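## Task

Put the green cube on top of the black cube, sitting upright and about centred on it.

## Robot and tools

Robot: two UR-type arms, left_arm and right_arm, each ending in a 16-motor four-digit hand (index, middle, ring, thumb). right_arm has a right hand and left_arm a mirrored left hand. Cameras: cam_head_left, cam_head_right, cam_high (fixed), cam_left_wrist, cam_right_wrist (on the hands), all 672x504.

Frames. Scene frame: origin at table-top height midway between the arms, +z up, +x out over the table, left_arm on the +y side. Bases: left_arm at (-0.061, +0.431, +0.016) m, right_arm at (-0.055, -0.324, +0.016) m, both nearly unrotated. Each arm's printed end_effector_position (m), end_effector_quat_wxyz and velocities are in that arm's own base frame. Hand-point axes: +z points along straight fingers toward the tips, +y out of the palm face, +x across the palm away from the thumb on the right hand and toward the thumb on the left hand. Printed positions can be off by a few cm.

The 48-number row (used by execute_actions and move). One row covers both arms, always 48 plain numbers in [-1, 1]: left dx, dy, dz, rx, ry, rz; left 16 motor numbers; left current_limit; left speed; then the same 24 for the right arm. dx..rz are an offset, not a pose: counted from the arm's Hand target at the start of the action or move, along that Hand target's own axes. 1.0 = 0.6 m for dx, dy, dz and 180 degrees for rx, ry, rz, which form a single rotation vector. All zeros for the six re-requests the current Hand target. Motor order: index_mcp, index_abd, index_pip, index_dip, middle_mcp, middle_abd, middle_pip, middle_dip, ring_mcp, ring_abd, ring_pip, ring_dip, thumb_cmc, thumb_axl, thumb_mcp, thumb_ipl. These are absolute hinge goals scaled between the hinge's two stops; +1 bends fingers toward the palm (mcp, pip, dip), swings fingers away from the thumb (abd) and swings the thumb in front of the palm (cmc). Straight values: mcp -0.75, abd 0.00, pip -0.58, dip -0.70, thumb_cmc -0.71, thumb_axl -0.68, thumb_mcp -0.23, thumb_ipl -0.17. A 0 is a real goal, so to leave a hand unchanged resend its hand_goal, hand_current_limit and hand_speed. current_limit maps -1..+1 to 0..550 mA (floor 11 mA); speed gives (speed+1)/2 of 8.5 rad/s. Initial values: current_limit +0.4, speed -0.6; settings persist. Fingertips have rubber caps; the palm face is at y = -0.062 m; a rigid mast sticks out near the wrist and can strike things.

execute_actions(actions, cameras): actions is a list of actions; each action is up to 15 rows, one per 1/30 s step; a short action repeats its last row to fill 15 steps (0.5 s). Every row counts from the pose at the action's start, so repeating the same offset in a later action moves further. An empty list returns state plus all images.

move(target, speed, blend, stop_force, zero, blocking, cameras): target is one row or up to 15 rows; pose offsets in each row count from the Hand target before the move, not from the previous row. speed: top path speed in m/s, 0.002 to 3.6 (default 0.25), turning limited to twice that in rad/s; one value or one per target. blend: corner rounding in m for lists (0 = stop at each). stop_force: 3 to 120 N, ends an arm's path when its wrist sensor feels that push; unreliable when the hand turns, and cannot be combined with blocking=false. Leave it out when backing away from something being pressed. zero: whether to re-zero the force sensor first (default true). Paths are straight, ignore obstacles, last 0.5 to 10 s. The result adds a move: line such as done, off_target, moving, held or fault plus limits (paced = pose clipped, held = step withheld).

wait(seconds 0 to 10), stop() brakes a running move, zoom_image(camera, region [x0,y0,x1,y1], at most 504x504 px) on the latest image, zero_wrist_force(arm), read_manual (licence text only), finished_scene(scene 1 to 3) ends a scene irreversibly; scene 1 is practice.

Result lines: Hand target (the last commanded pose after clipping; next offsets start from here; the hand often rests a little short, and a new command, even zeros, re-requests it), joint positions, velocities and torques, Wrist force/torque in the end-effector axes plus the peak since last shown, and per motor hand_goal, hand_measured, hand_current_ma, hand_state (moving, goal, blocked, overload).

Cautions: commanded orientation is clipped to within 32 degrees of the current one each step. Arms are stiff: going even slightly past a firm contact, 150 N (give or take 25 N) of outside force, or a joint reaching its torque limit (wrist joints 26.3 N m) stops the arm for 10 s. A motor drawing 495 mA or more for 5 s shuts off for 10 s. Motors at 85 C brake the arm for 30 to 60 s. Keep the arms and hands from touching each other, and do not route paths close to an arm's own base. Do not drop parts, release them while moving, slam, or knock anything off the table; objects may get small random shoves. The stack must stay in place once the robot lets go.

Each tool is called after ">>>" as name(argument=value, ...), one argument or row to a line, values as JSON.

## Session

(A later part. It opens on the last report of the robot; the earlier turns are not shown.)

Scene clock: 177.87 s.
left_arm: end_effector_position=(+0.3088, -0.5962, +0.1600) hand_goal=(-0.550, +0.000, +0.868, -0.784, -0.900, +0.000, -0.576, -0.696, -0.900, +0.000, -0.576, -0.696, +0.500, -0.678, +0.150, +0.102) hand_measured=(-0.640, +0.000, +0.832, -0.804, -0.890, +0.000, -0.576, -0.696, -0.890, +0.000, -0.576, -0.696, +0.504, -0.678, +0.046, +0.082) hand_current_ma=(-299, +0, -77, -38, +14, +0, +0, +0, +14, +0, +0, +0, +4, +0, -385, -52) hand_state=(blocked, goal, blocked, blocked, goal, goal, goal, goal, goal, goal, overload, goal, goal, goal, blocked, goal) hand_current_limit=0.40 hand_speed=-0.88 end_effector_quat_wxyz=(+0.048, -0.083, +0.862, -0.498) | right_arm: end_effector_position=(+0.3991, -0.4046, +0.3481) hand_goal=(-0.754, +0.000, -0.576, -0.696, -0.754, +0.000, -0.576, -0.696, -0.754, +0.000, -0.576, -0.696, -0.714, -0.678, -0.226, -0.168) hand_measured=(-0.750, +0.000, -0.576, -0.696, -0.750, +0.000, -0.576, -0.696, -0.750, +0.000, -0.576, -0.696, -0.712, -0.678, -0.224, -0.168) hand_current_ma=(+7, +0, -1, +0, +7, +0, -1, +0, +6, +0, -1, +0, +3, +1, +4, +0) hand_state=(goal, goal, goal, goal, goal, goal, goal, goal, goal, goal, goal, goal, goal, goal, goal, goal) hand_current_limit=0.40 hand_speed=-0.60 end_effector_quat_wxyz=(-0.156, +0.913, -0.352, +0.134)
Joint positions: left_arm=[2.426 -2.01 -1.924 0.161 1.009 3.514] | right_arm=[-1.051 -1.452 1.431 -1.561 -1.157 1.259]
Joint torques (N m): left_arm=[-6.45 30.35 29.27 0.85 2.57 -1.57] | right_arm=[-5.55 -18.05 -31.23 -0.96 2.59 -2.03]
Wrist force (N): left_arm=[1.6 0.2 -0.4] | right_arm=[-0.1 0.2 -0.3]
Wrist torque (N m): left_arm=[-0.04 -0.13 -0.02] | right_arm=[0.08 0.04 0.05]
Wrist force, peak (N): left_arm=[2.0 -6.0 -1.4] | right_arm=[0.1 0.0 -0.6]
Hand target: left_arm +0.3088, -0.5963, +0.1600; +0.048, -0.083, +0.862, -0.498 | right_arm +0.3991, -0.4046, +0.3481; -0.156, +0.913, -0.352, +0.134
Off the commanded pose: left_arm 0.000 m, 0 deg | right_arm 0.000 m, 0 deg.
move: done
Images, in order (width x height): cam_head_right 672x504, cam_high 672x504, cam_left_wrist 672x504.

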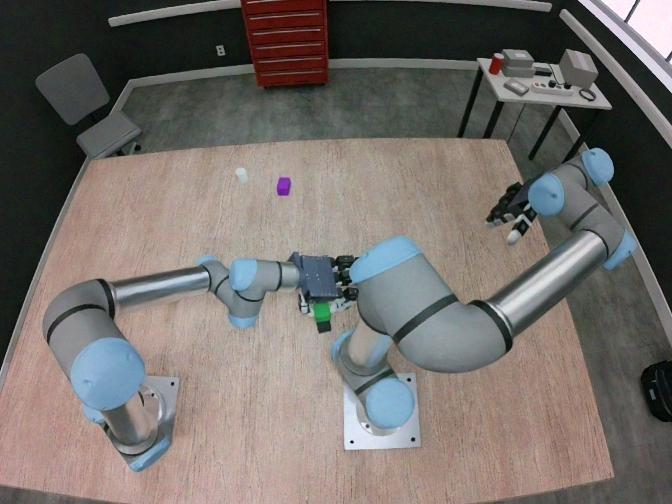

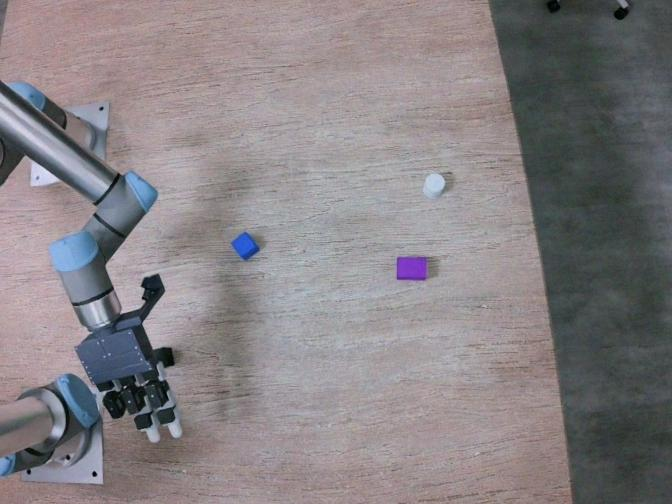

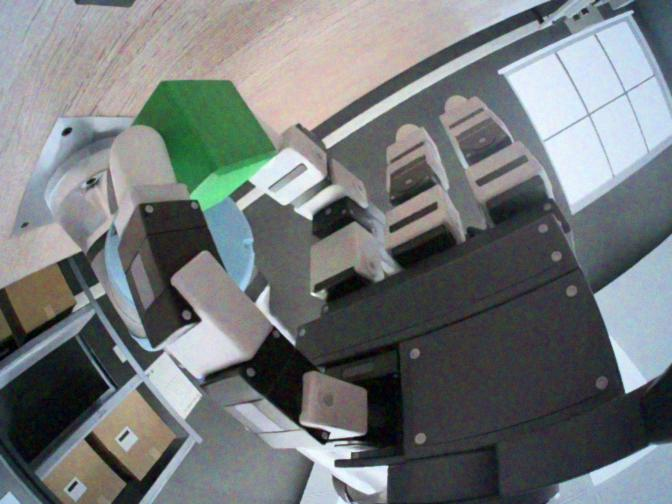

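>>> move(
  target=[0,0.1155,0.0667,0,0,0,-0.55,0,0.869,-0.783,-0.9,0,-0.576,-0.696,-0.9,0,-0.576,-0.696,0.5,-0.678,0.15,0.103,0.4,-0.88,0,0,0,0,0,0,-0.754,0,-0.576,-0.696,-0.754,0,-0.576,-0.696,-0.754,0,-0.576,-0.696,-0.714,-0.678,-0.226,-0.168,0.4,-0.6],
  speed=0.12,
  cameras=["cam_high","cam_left_wrist","cam_head_right","cam_head_left"],
)

>>> zoom_image(
  camera="cam_head_right",
  region=[290, 270, 360, 340],
)

>>> zoom_image(
  camera="cam_head_left",
  region=[300, 280, 370, 350],
)

>>> zoom_image(
  camera="cam_left_wrist",
  region=[60, 0, 360, 250],
)

Scene clock: 192.53 s.
left_arm: end_effector_position=(+0.3087, -0.5962, +0.0800) hand_goal=(-0.550, +0.000, +0.868, -0.784, -0.900, +0.000, -0.576, -0.696, -0.900, +0.000, -0.576, -0.696, +0.500, -0.678, +0.150, +0.102) hand_measured=(-0.640, +0.000, +0.832, -0.804, -0.890, +0.000, -0.576, -0.696, -0.890, +0.000, -0.576, -0.696, +0.504, -0.678, +0.046, +0.082) hand_current_ma=(-299, +0, -77, -38, +14, +0, +0, +0, +14, +0, +0, +0, +4, +0, -385, -52) hand_state=(blocked, goal, blocked, blocked, goal, goal, goal, goal, goal, goal, overload, goal, goal, goal, blocked, goal) hand_current_limit=0.40 hand_speed=-0.88 end_effector_quat_wxyz=(+0.048, -0.083, +0.862, -0.498) | right_arm: end_effector_position=(+0.3991, -0.4046, +0.3481) hand_goal=(-0.754, +0.000, -0.576, -0.696, -0.754, +0.000, -0.576, -0.696, -0.754, +0.000, -0.576, -0.696, -0.714, -0.678, -0.226, -0.168) hand_measured=(-0.750, +0.000, -0.576, -0.696, -0.750, +0.000, -0.576, -0.696, -0.750, +0.000, -0.576, -0.696, -0.712, -0.678, -0.224, -0.168) hand_current_ma=(+7, +0, -1, +0, +7, +0, -1, +0, +6, +0, -1, +0, +3, +1, +4, +0) hand_state=(goal, goal, goal, goal, goal, goal, goal, goal, goal, goal, goal, goal, goal, goal, goal, goal) hand_current_limit=0.40 hand_speed=-0.60 end_effector_quat_wxyz=(-0.156, +0.913, -0.352, +0.134)
Joint positions: left_arm=[2.426 -2.166 -1.958 0.351 1.009 3.514] | right_arm=[-1.051 -1.452 1.431 -1.561 -1.157 1.259]
Joint torques (N m): left_arm=[-5.01 33.73 26.7 4.71 -0.63 -1.58] | right_arm=[-5.58 -19.16 -31.78 -0.82 2.76 -2.06]
Wrist force (N): left_arm=[1.7 0.1 -0.2] | right_arm=[0.0 0.2 -0.3]
Wrist torque (N m): left_arm=[-0.07 -0.13 0.00] | right_arm=[0.09 0.03 0.06]
Wrist force, peak (N): left_arm=[2.0 0.9 0.0] | right_arm=[-0.1 0.3 -0.6]
Hand target: left_arm +0.3088, -0.5963, +0.0800; +0.048, -0.083, +0.862, -0.498 | right_arm +0.3991, -0.4046, +0.3481; -0.156, +0.913, -0.352, +0.134
Off the commanded pose: left_arm 0.000 m, 0 deg | right_arm 0.000 m, 0 deg.
move: done
Images, in order (width x height): cam_head_left 672x504, cam_head_right 672x504, cam_high 672x504, cam_left_wrist 672x504.

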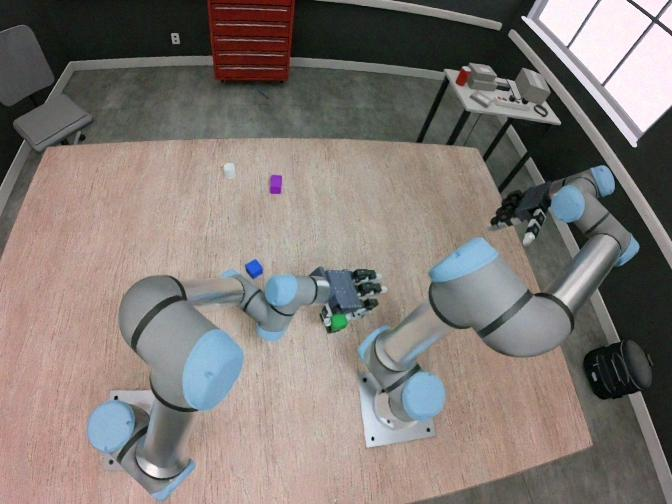

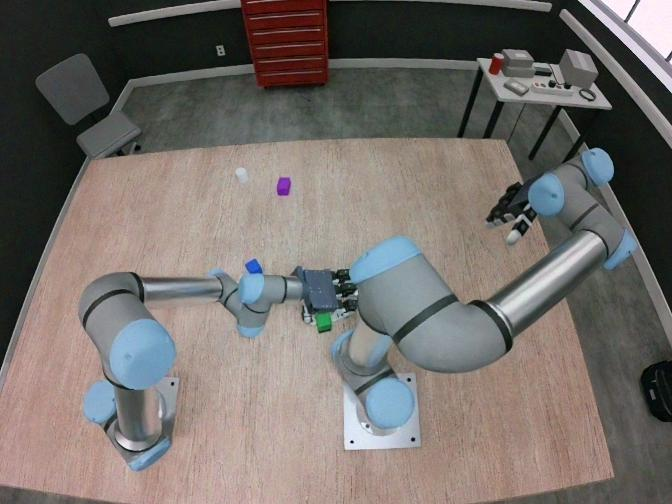

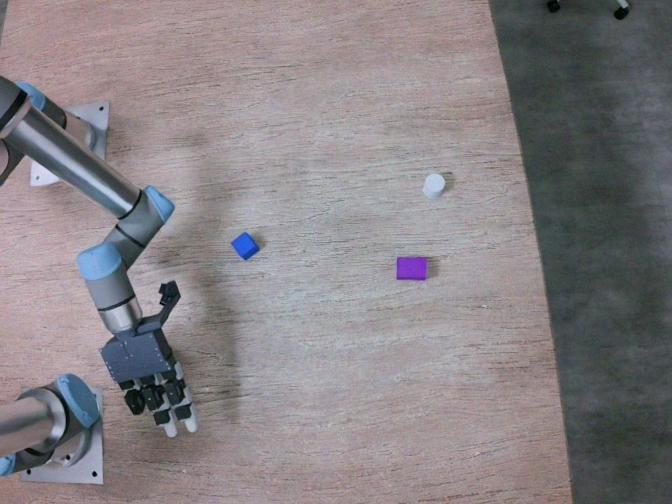

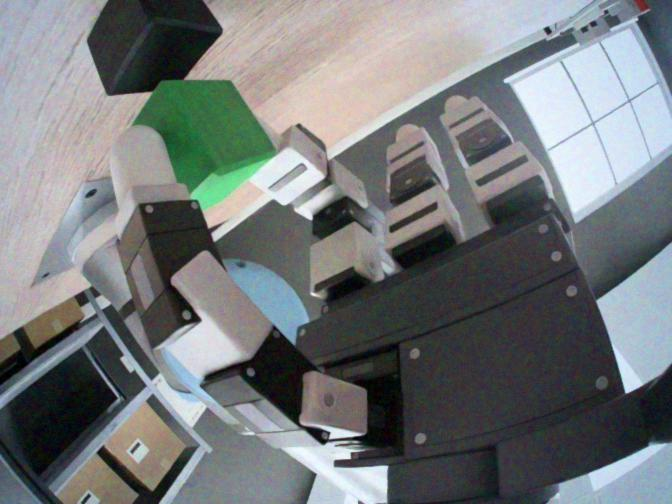

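Scaled by 7.200.

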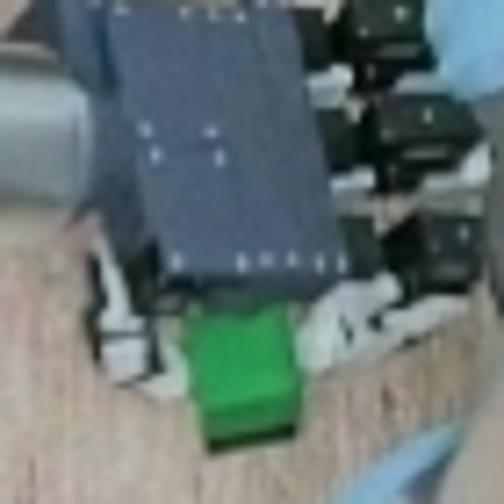

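Scaled by 7.200.

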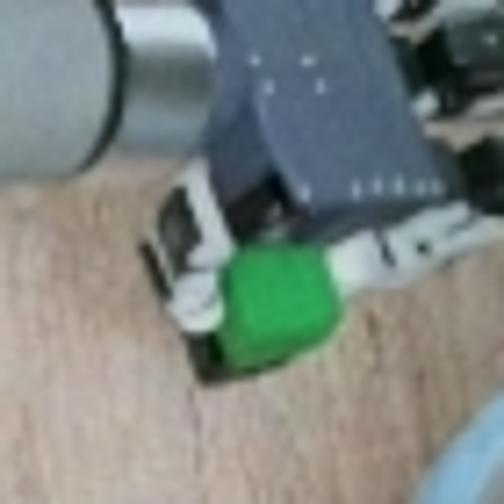

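Scaled by 1.680 from the camera's 672x504 image, which has a finer 960x720 frame.

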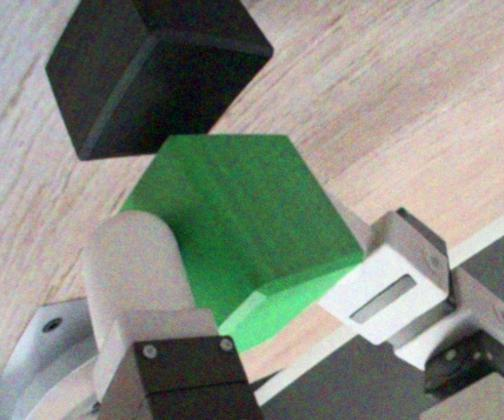

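>>> move(
  target=[-0.0193,0.0188,0.0073,0,0,0,-0.55,0,0.869,-0.783,-0.9,0,-0.576,-0.696,-0.9,0,-0.576,-0.696,0.5,-0.678,0.15,0.103,0.4,-0.88,0,0,0,0,0,0,-0.754,0,-0.576,-0.696,-0.754,0,-0.576,-0.696,-0.754,0,-0.576,-0.696,-0.714,-0.678,-0.226,-0.168,0.4,-0.6],
  speed=0.06,
  cameras=["cam_left_wrist","cam_head_right","cam_head_left"],
)

>>> zoom_image(
  camera="cam_left_wrist",
  region=[60, 0, 360, 250],
)

>>> move(
  target=[0,0.0433,0.025,0,0,0,-0.55,0,0.869,-0.783,-0.9,0,-0.576,-0.696,-0.9,0,-0.576,-0.696,0.5,-0.678,0.15,0.103,0.4,-0.88,0,0,0,0,0,0,-0.754,0,-0.576,-0.696,-0.754,0,-0.576,-0.696,-0.754,0,-0.576,-0.696,-0.714,-0.678,-0.226,-0.168,0.4,-0.6],
  speed=0.012,
  stop_force=3,
  cameras=["cam_left_wrist","cam_head_right","cam_head_left"],
)

>>> zoom_image(
  camera="cam_left_wrist",
  region=[60, 0, 360, 250],
)

>>> zoom_image(
  camera="cam_head_right",
  region=[290, 280, 350, 340],
)

>>> zoom_image(
  camera="cam_head_left",
  region=[310, 290, 370, 350],
)

Scene clock: 238.30 s.
left_arm: end_effector_position=(+0.3197, -0.5923, +0.0681) hand_goal=(-0.550, +0.000, +0.868, -0.784, -0.900, +0.000, -0.576, -0.696, -0.900, +0.000, -0.576, -0.696, +0.500, -0.678, +0.150, +0.102) hand_measured=(-0.640, +0.000, +0.832, -0.804, -0.890, +0.000, -0.576, -0.696, -0.890, +0.000, -0.576, -0.696, +0.504, -0.678, +0.046, +0.082) hand_current_ma=(-299, +0, -77, -38, +14, +0, +0, +0, +14, +0, +0, +0, +4, +0, -385, -52) hand_state=(blocked, goal, blocked, blocked, goal, goal, goal, goal, goal, goal, overload, goal, goal, goal, blocked, goal) hand_current_limit=0.40 hand_speed=-0.88 end_effector_quat_wxyz=(+0.048, -0.083, +0.862, -0.498) | right_arm: end_effector_position=(+0.3991, -0.4046, +0.3481) hand_goal=(-0.754, +0.000, -0.576, -0.696, -0.754, +0.000, -0.576, -0.696, -0.754, +0.000, -0.576, -0.696, -0.714, -0.678, -0.226, -0.168) hand_measured=(-0.750, +0.000, -0.576, -0.696, -0.750, +0.000, -0.576, -0.696, -0.750, +0.000, -0.576, -0.696, -0.712, -0.678, -0.224, -0.168) hand_current_ma=(+7, +0, -1, +0, +7, +0, -1, +0, +6, +0, -1, +0, +3, +1, +4, +0) hand_state=(goal, goal, goal, goal, goal, goal, goal, goal, goal, goal, goal, goal, goal, goal, goal, goal) hand_current_limit=0.40 hand_speed=-0.60 end_effector_quat_wxyz=(-0.156, +0.913, -0.352, +0.134)
Joint positions: left_arm=[2.446 -2.194 -1.952 0.365 0.993 3.528] | right_arm=[-1.051 -1.452 1.431 -1.561 -1.157 1.259]
Joint torques (N m): left_arm=[3.67 32.85 27.45 5.11 -3.37 1.83] | right_arm=[-4.84 -19.69 -31.42 -1.13 2.85 -2.03]
Wrist force (N): left_arm=[1.9 0.4 -0.3] | right_arm=[0.0 0.1 -0.2]
Wrist torque (N m): left_arm=[-0.02 -0.15 -0.14] | right_arm=[0.06 0.02 0.07]
Wrist force, peak (N): left_arm=[2.4 0.0 -0.1] | right_arm=[-0.1 0.1 -0.6]
Hand target: left_arm +0.3198, -0.5923, +0.0680; +0.048, -0.083, +0.862, -0.498 | right_arm +0.3991, -0.4046, +0.3481; -0.156, +0.913, -0.352, +0.134
Off the commanded pose: left_arm 0.000 m, 0 deg | right_arm 0.000 m, 0 deg.
move: done
Images, in order (width x height): cam_head_left 672x504, cam_head_right 672x504, cam_left_wrist 672x504.

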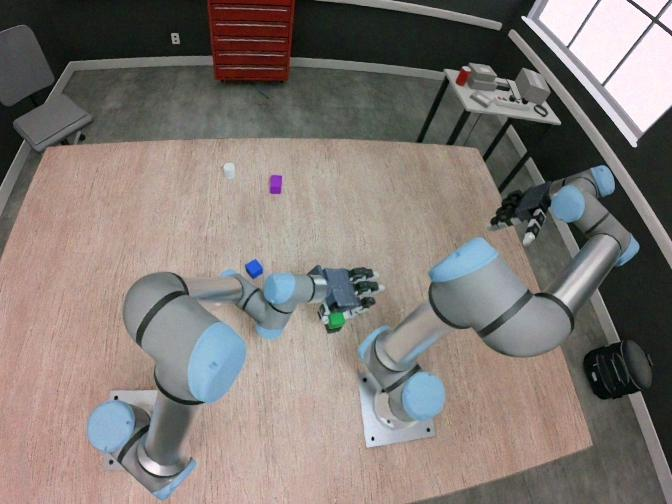

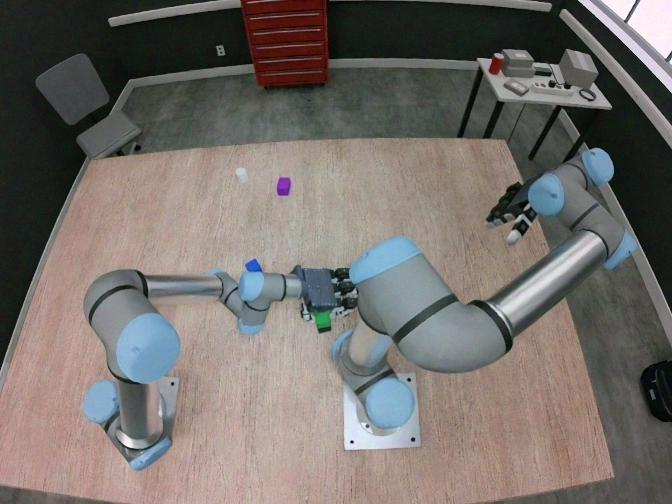

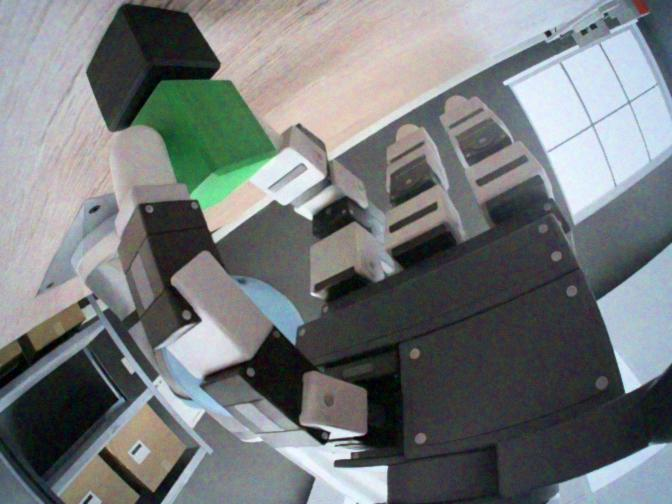

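Scaled by 1.680 from the camera's 672x504 image, which has a finer 960x720 frame.

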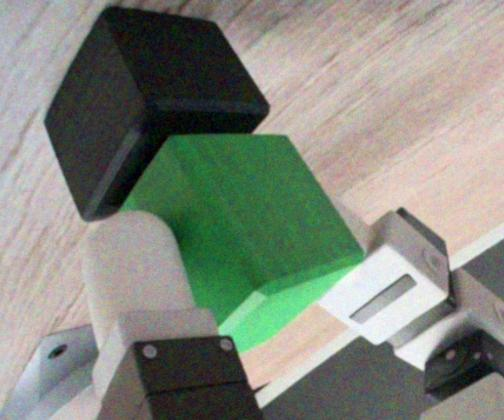

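Scene clock: 239.97 s.
left_arm: end_effector_position=(+0.3198, -0.5923, +0.0605) hand_goal=(-0.550, +0.000, +0.868, -0.784, -0.900, +0.000, -0.576, -0.696, -0.900, +0.000, -0.576, -0.696, +0.500, -0.678, +0.150, +0.102) hand_measured=(-0.640, +0.000, +0.838, -0.802, -0.890, +0.000, -0.576, -0.696, -0.890, +0.000, -0.576, -0.696, +0.504, -0.678, +0.046, +0.078) hand_current_ma=(-298, +0, -63, -30, +14, +0, +0, +0, +14, +0, +0, +0, +4, +0, -385, -68) hand_state=(blocked, goal, blocked, goal, goal, goal, goal, goal, goal, goal, overload, goal, goal, goal, blocked, blocked) hand_current_limit=0.40 hand_speed=-0.88 end_effector_quat_wxyz=(+0.048, -0.083, +0.862, -0.498) | right_arm: end_effector_position=(+0.3991, -0.4046, +0.3481) hand_goal=(-0.754, +0.000, -0.576, -0.696, -0.754, +0.000, -0.576, -0.696, -0.754, +0.000, -0.576, -0.696, -0.714, -0.678, -0.226, -0.168) hand_measured=(-0.750, +0.000, -0.576, -0.696, -0.750, +0.000, -0.576, -0.696, -0.750, +0.000, -0.576, -0.696, -0.712, -0.678, -0.224, -0.168) hand_current_ma=(+7, +0, -1, +0, +7, +0, -1, +0, +6, +0, -1, +0, +3, +1, +4, +0) hand_state=(goal, goal, goal, goal, goal, goal, goal, goal, goal, goal, goal, goal, goal, goal, goal, goal) hand_current_limit=0.40 hand_speed=-0.60 end_effector_quat_wxyz=(-0.156, +0.913, -0.352, +0.134)
Joint positions: left_arm=[2.446 -2.211 -1.952 0.382 0.993 3.528] | right_arm=[-1.051 -1.452 1.431 -1.561 -1.157 1.259]
Joint torques (N m): left_arm=[3.67 45.03 8.58 0.54 -2.69 1.72] | right_arm=[-5.89 -18.21 -31.35 -0.95 2.61 -2.15]
Wrist force (N): left_arm=[1.5 -0.8 -0.5] | right_arm=[0.0 0.0 -0.6]
Wrist torque (N m): left_arm=[-0.03 -0.09 -0.20] | right_arm=[0.09 0.03 0.06]
Wrist force, peak (N): left_arm=[1.7 -3.6 -2.1] | right_arm=[0.0 0.0 -0.6]
Hand target: left_arm +0.3198, -0.5923, +0.0605; +0.048, -0.083, +0.862, -0.498 (not the last commanded pose) | right_arm +0.3991, -0.4046, +0.3481; -0.156, +0.913, -0.352, +0.134
Off the commanded pose: left_arm 0.023 m, 0 deg | right_arm 0.000 m, 0 deg.
move: contact (left_arm)
Images, in order (width x height): cam_head_left 672x504, cam_head_right 672x504, cam_left_wrist 672x504.

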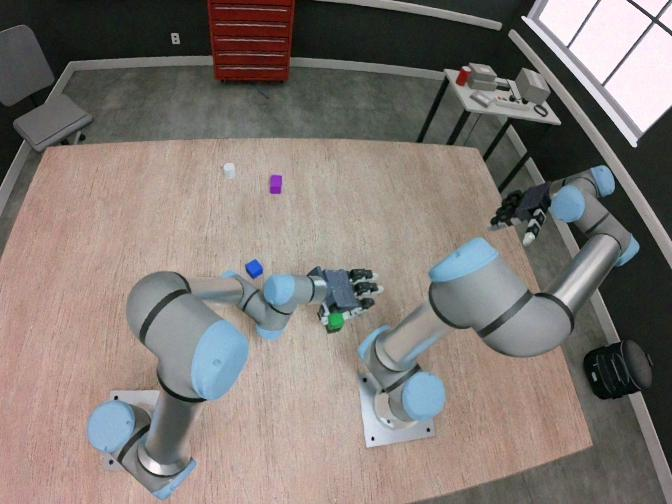

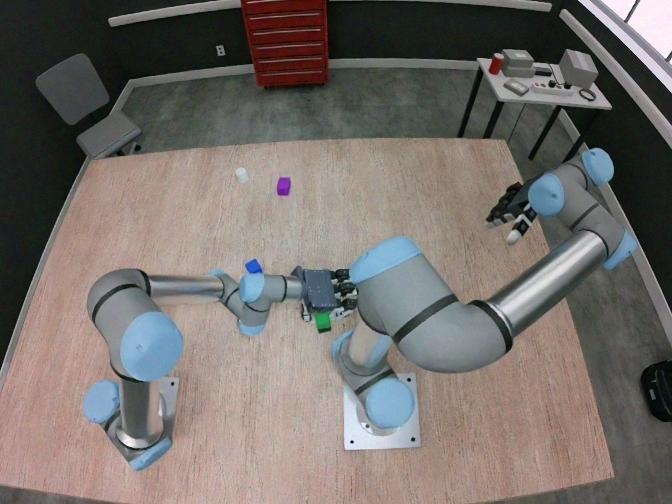

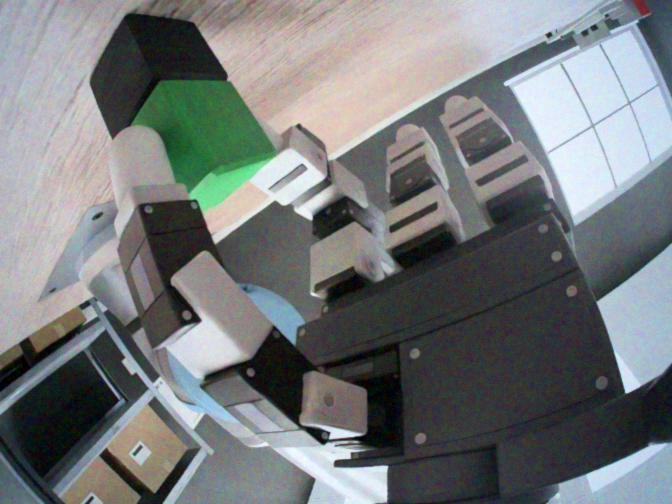

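Scaled by 1.680 from the camera's 672x504 image, which has a finer 960x720 frame.

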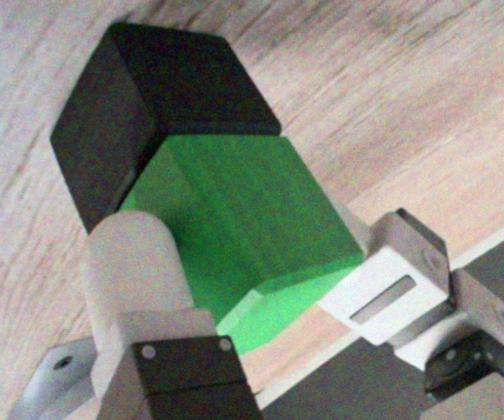

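Scaled by 8.400.

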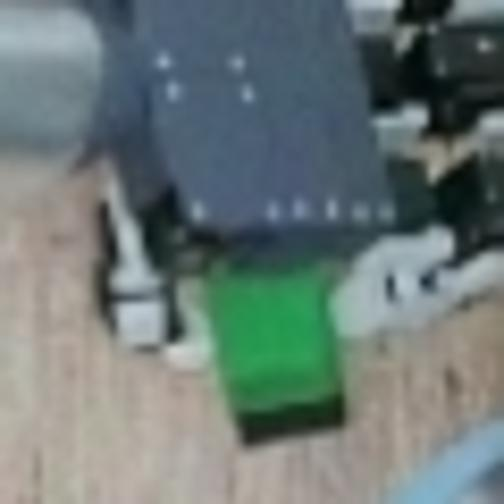

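Scaled by 8.400.

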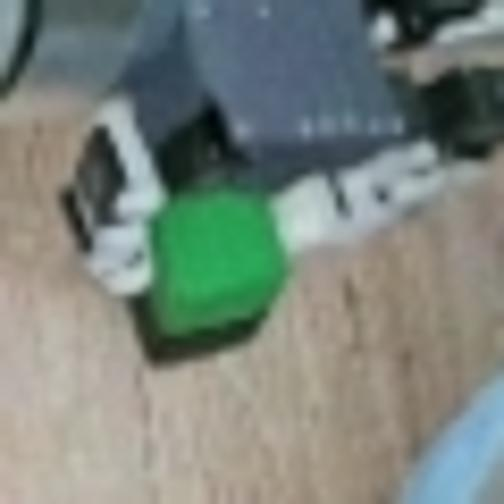

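>>> move(
  target=[
    [0,0,0,0,0,0,-0.64,0,0.838,-0.802,-0.9,0,-0.576,-0.696,-0.9,0,-0.576,-0.696,0.5,-0.678,0.046,0.078,0.4,-0.92,0,0,0,0,0,0,-0.754,0,-0.576,-0.696,-0.754,0,-0.576,-0.696,-0.754,0,-0.576,-0.696,-0.714,-0.678,-0.226,-0.168,0.4,-0.6],
    [0,0,0,0,0,0,-0.80,0,0.838,-0.802,-0.9,0,-0.576,-0.696,-0.9,0,-0.576,-0.696,0.5,-0.678,-0.09,0.078,0.4,-0.92,0,0,0,0,0,0,-0.754,0,-0.576,-0.696,-0.754,0,-0.576,-0.696,-0.754,0,-0.576,-0.696,-0.714,-0.678,-0.226,-0.168,0.4,-0.6],
  ],
  cameras=["cam_left_wrist"],
)

>>> zoom_image(
  camera="cam_left_wrist",
  region=[60, 0, 360, 250],
)

Scene clock: 253.33 s.
left_arm: end_effector_position=(+0.3198, -0.5923, +0.0606) hand_goal=(-0.800, +0.000, +0.838, -0.802, -0.900, +0.000, -0.576, -0.696, -0.900, +0.000, -0.576, -0.696, +0.500, -0.678, -0.090, +0.078) hand_measured=(-0.786, +0.000, +0.834, -0.806, -0.890, +0.000, -0.576, -0.696, -0.890, +0.000, -0.576, -0.696, +0.504, -0.678, -0.086, +0.076) hand_current_ma=(+23, +0, -5, -3, +14, +0, +0, +0, +14, +0, +0, +0, +4, +0, +7, -3) hand_state=(goal, goal, goal, goal, goal, goal, goal, goal, goal, goal, overload, goal, goal, goal, goal, goal) hand_current_limit=0.40 hand_speed=-0.92 end_effector_quat_wxyz=(+0.048, -0.083, +0.862, -0.498) | right_arm: end_effector_position=(+0.3991, -0.4046, +0.3481) hand_goal=(-0.754, +0.000, -0.576, -0.696, -0.754, +0.000, -0.576, -0.696, -0.754, +0.000, -0.576, -0.696, -0.714, -0.678, -0.226, -0.168) hand_measured=(-0.750, +0.000, -0.576, -0.696, -0.750, +0.000, -0.576, -0.696, -0.750, +0.000, -0.576, -0.696, -0.712, -0.678, -0.224, -0.168) hand_current_ma=(+7, +0, -1, +0, +7, +0, -1, +0, +6, +0, -1, +0, +3, +1, +4, +0) hand_state=(goal, goal, goal, goal, goal, goal, goal, goal, goal, goal, goal, goal, goal, goal, goal, goal) hand_current_limit=0.40 hand_speed=-0.60 end_effector_quat_wxyz=(-0.156, +0.913, -0.352, +0.134)
Joint positions: left_arm=[2.446 -2.211 -1.952 0.382 0.993 3.528] | right_arm=[-1.051 -1.452 1.431 -1.561 -1.157 1.259]
Joint torques (N m): left_arm=[-1.82 40.81 25.49 1.51 0.09 1.64] | right_arm=[-5.1 -20.05 -31.17 -0.68 2.63 -1.9]
Wrist force (N): left_arm=[1.8 -0.2 -0.5] | right_arm=[-0.1 0.2 -0.4]
Wrist torque (N m): left_arm=[-0.04 -0.12 -0.16] | right_arm=[0.10 0.04 0.05]
Wrist force, peak (N): left_arm=[1.6 -2.4 -0.9] | right_arm=[0.1 0.2 -0.6]
Hand target: left_arm +0.3198, -0.5923, +0.0605; +0.048, -0.083, +0.862, -0.498 | right_arm +0.3991, -0.4046, +0.3481; -0.156, +0.913, -0.352, +0.134
Off the commanded pose: left_arm 0.000 m, 0 deg | right_arm 0.000 m, 0 deg.
move: done
Images, in order (width x height): cam_left_wrist 672x504.

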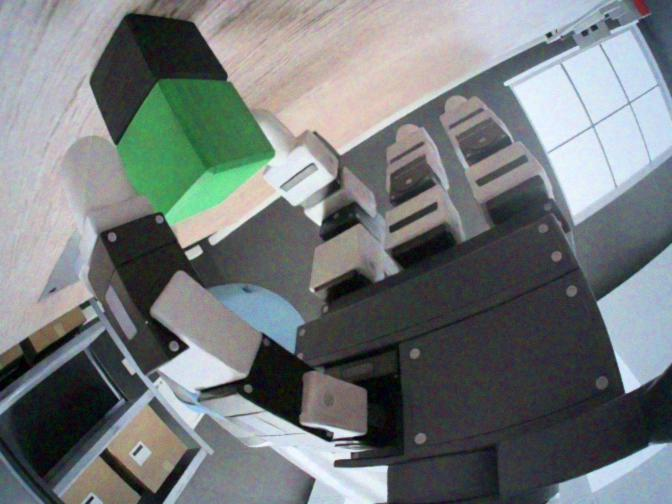

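Scaled by 1.680 from the camera's 672x504 image, which has a finer 960x720 frame.

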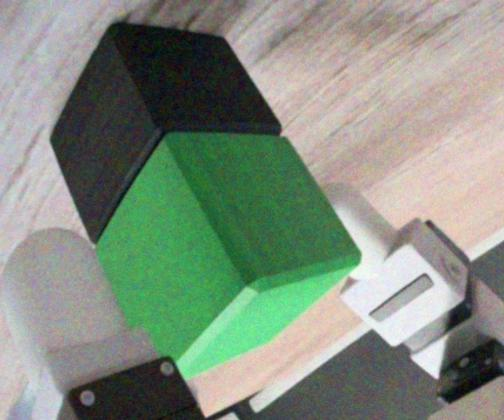

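>>> move(
  target=[0,-0.1732,-0.1,0,0,0,-0.80,0,0.838,-0.802,-0.9,0,-0.576,-0.696,-0.9,0,-0.576,-0.696,0.5,-0.678,-0.09,0.078,0.4,-0.92,0,0,0,0,0,0,-0.754,0,-0.576,-0.696,-0.754,0,-0.576,-0.696,-0.754,0,-0.576,-0.696,-0.714,-0.678,-0.226,-0.168,0.4,-0.6],
  speed=0.12,
  cameras=["cam_left_wrist","cam_head_right"],
)

>>> zoom_image(
  camera="cam_head_right",
  region=[290, 280, 350, 340],
)

Scene clock: 260.73 s.
left_arm: end_effector_position=(+0.3198, -0.5922, +0.1805) hand_goal=(-0.800, +0.000, +0.838, -0.802, -0.900, +0.000, -0.576, -0.696, -0.900, +0.000, -0.576, -0.696, +0.500, -0.678, -0.090, +0.078) hand_measured=(-0.788, +0.000, +0.834, -0.806, -0.890, +0.000, -0.576, -0.696, -0.890, +0.000, -0.576, -0.696, +0.504, -0.678, -0.086, +0.076) hand_current_ma=(+22, +0, -5, -3, +14, +0, +0, +0, +14, +0, +0, +0, +4, +0, +6, -3) hand_state=(goal, goal, goal, goal, goal, goal, goal, goal, goal, goal, overload, goal, goal, goal, goal, goal) hand_current_limit=0.40 hand_speed=-0.92 end_effector_quat_wxyz=(+0.048, -0.083, +0.862, -0.498) | right_arm: end_effector_position=(+0.3991, -0.4046, +0.3481) hand_goal=(-0.754, +0.000, -0.576, -0.696, -0.754, +0.000, -0.576, -0.696, -0.754, +0.000, -0.576, -0.696, -0.714, -0.678, -0.226, -0.168) hand_measured=(-0.750, +0.000, -0.576, -0.696, -0.750, +0.000, -0.576, -0.696, -0.750, +0.000, -0.576, -0.696, -0.712, -0.678, -0.224, -0.168) hand_current_ma=(+7, +0, -1, +0, +7, +0, -1, +0, +6, +0, -1, +0, +3, +1, +4, +0) hand_state=(goal, goal, goal, goal, goal, goal, goal, goal, goal, goal, goal, goal, goal, goal, goal, goal) hand_current_limit=0.40 hand_speed=-0.60 end_effector_quat_wxyz=(-0.156, +0.913, -0.352, +0.134)
Joint positions: left_arm=[2.446 -1.978 -1.901 0.099 0.993 3.528] | right_arm=[-1.051 -1.452 1.431 -1.561 -1.157 1.259]
Joint torques (N m): left_arm=[2.97 39.76 31.73 0.5 -1.61 1.72] | right_arm=[-3.4 -19.49 -30.96 -0.77 2.86 -2.08]
Wrist force (N): left_arm=[1.9 -0.1 -0.6] | right_arm=[-0.1 0.0 -0.4]
Wrist torque (N m): left_arm=[-0.04 -0.19 -0.11] | right_arm=[0.08 0.04 0.05]
Wrist force, peak (N): left_arm=[2.0 0.2 -0.7] | right_arm=[0.0 0.1 -0.7]
Hand target: left_arm +0.3198, -0.5922, +0.1805; +0.048, -0.083, +0.862, -0.498 | right_arm +0.3991, -0.4046, +0.3481; -0.156, +0.913, -0.352, +0.134
Off the commanded pose: left_arm 0.000 m, 0 deg | right_arm 0.000 m, 0 deg.
move: done
Images, in order (width x height): cam_head_right 672x504, cam_left_wrist 672x504.

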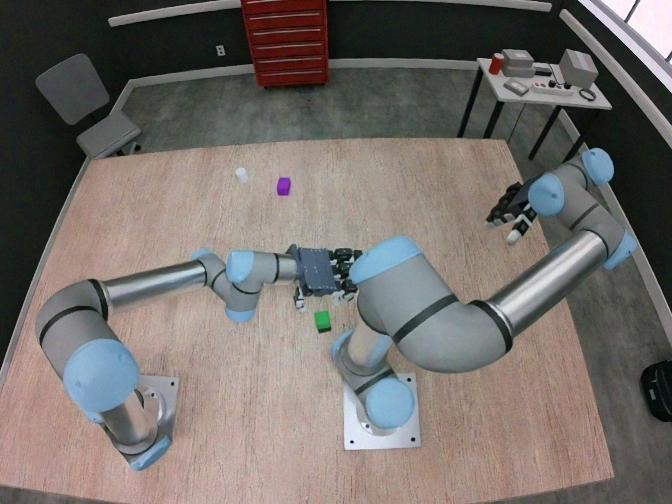

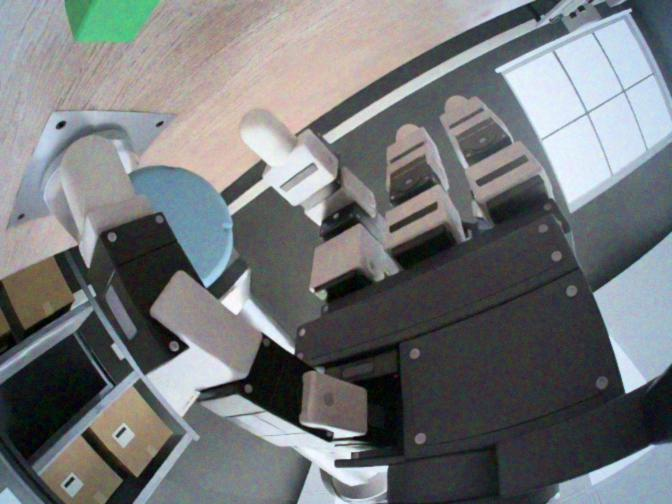

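Scaled by 8.400.

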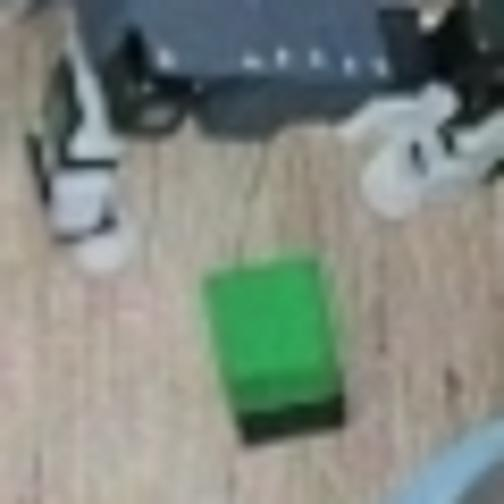

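>>> finished_scene(
  scene=2,
)

The scene is finished: the task was done.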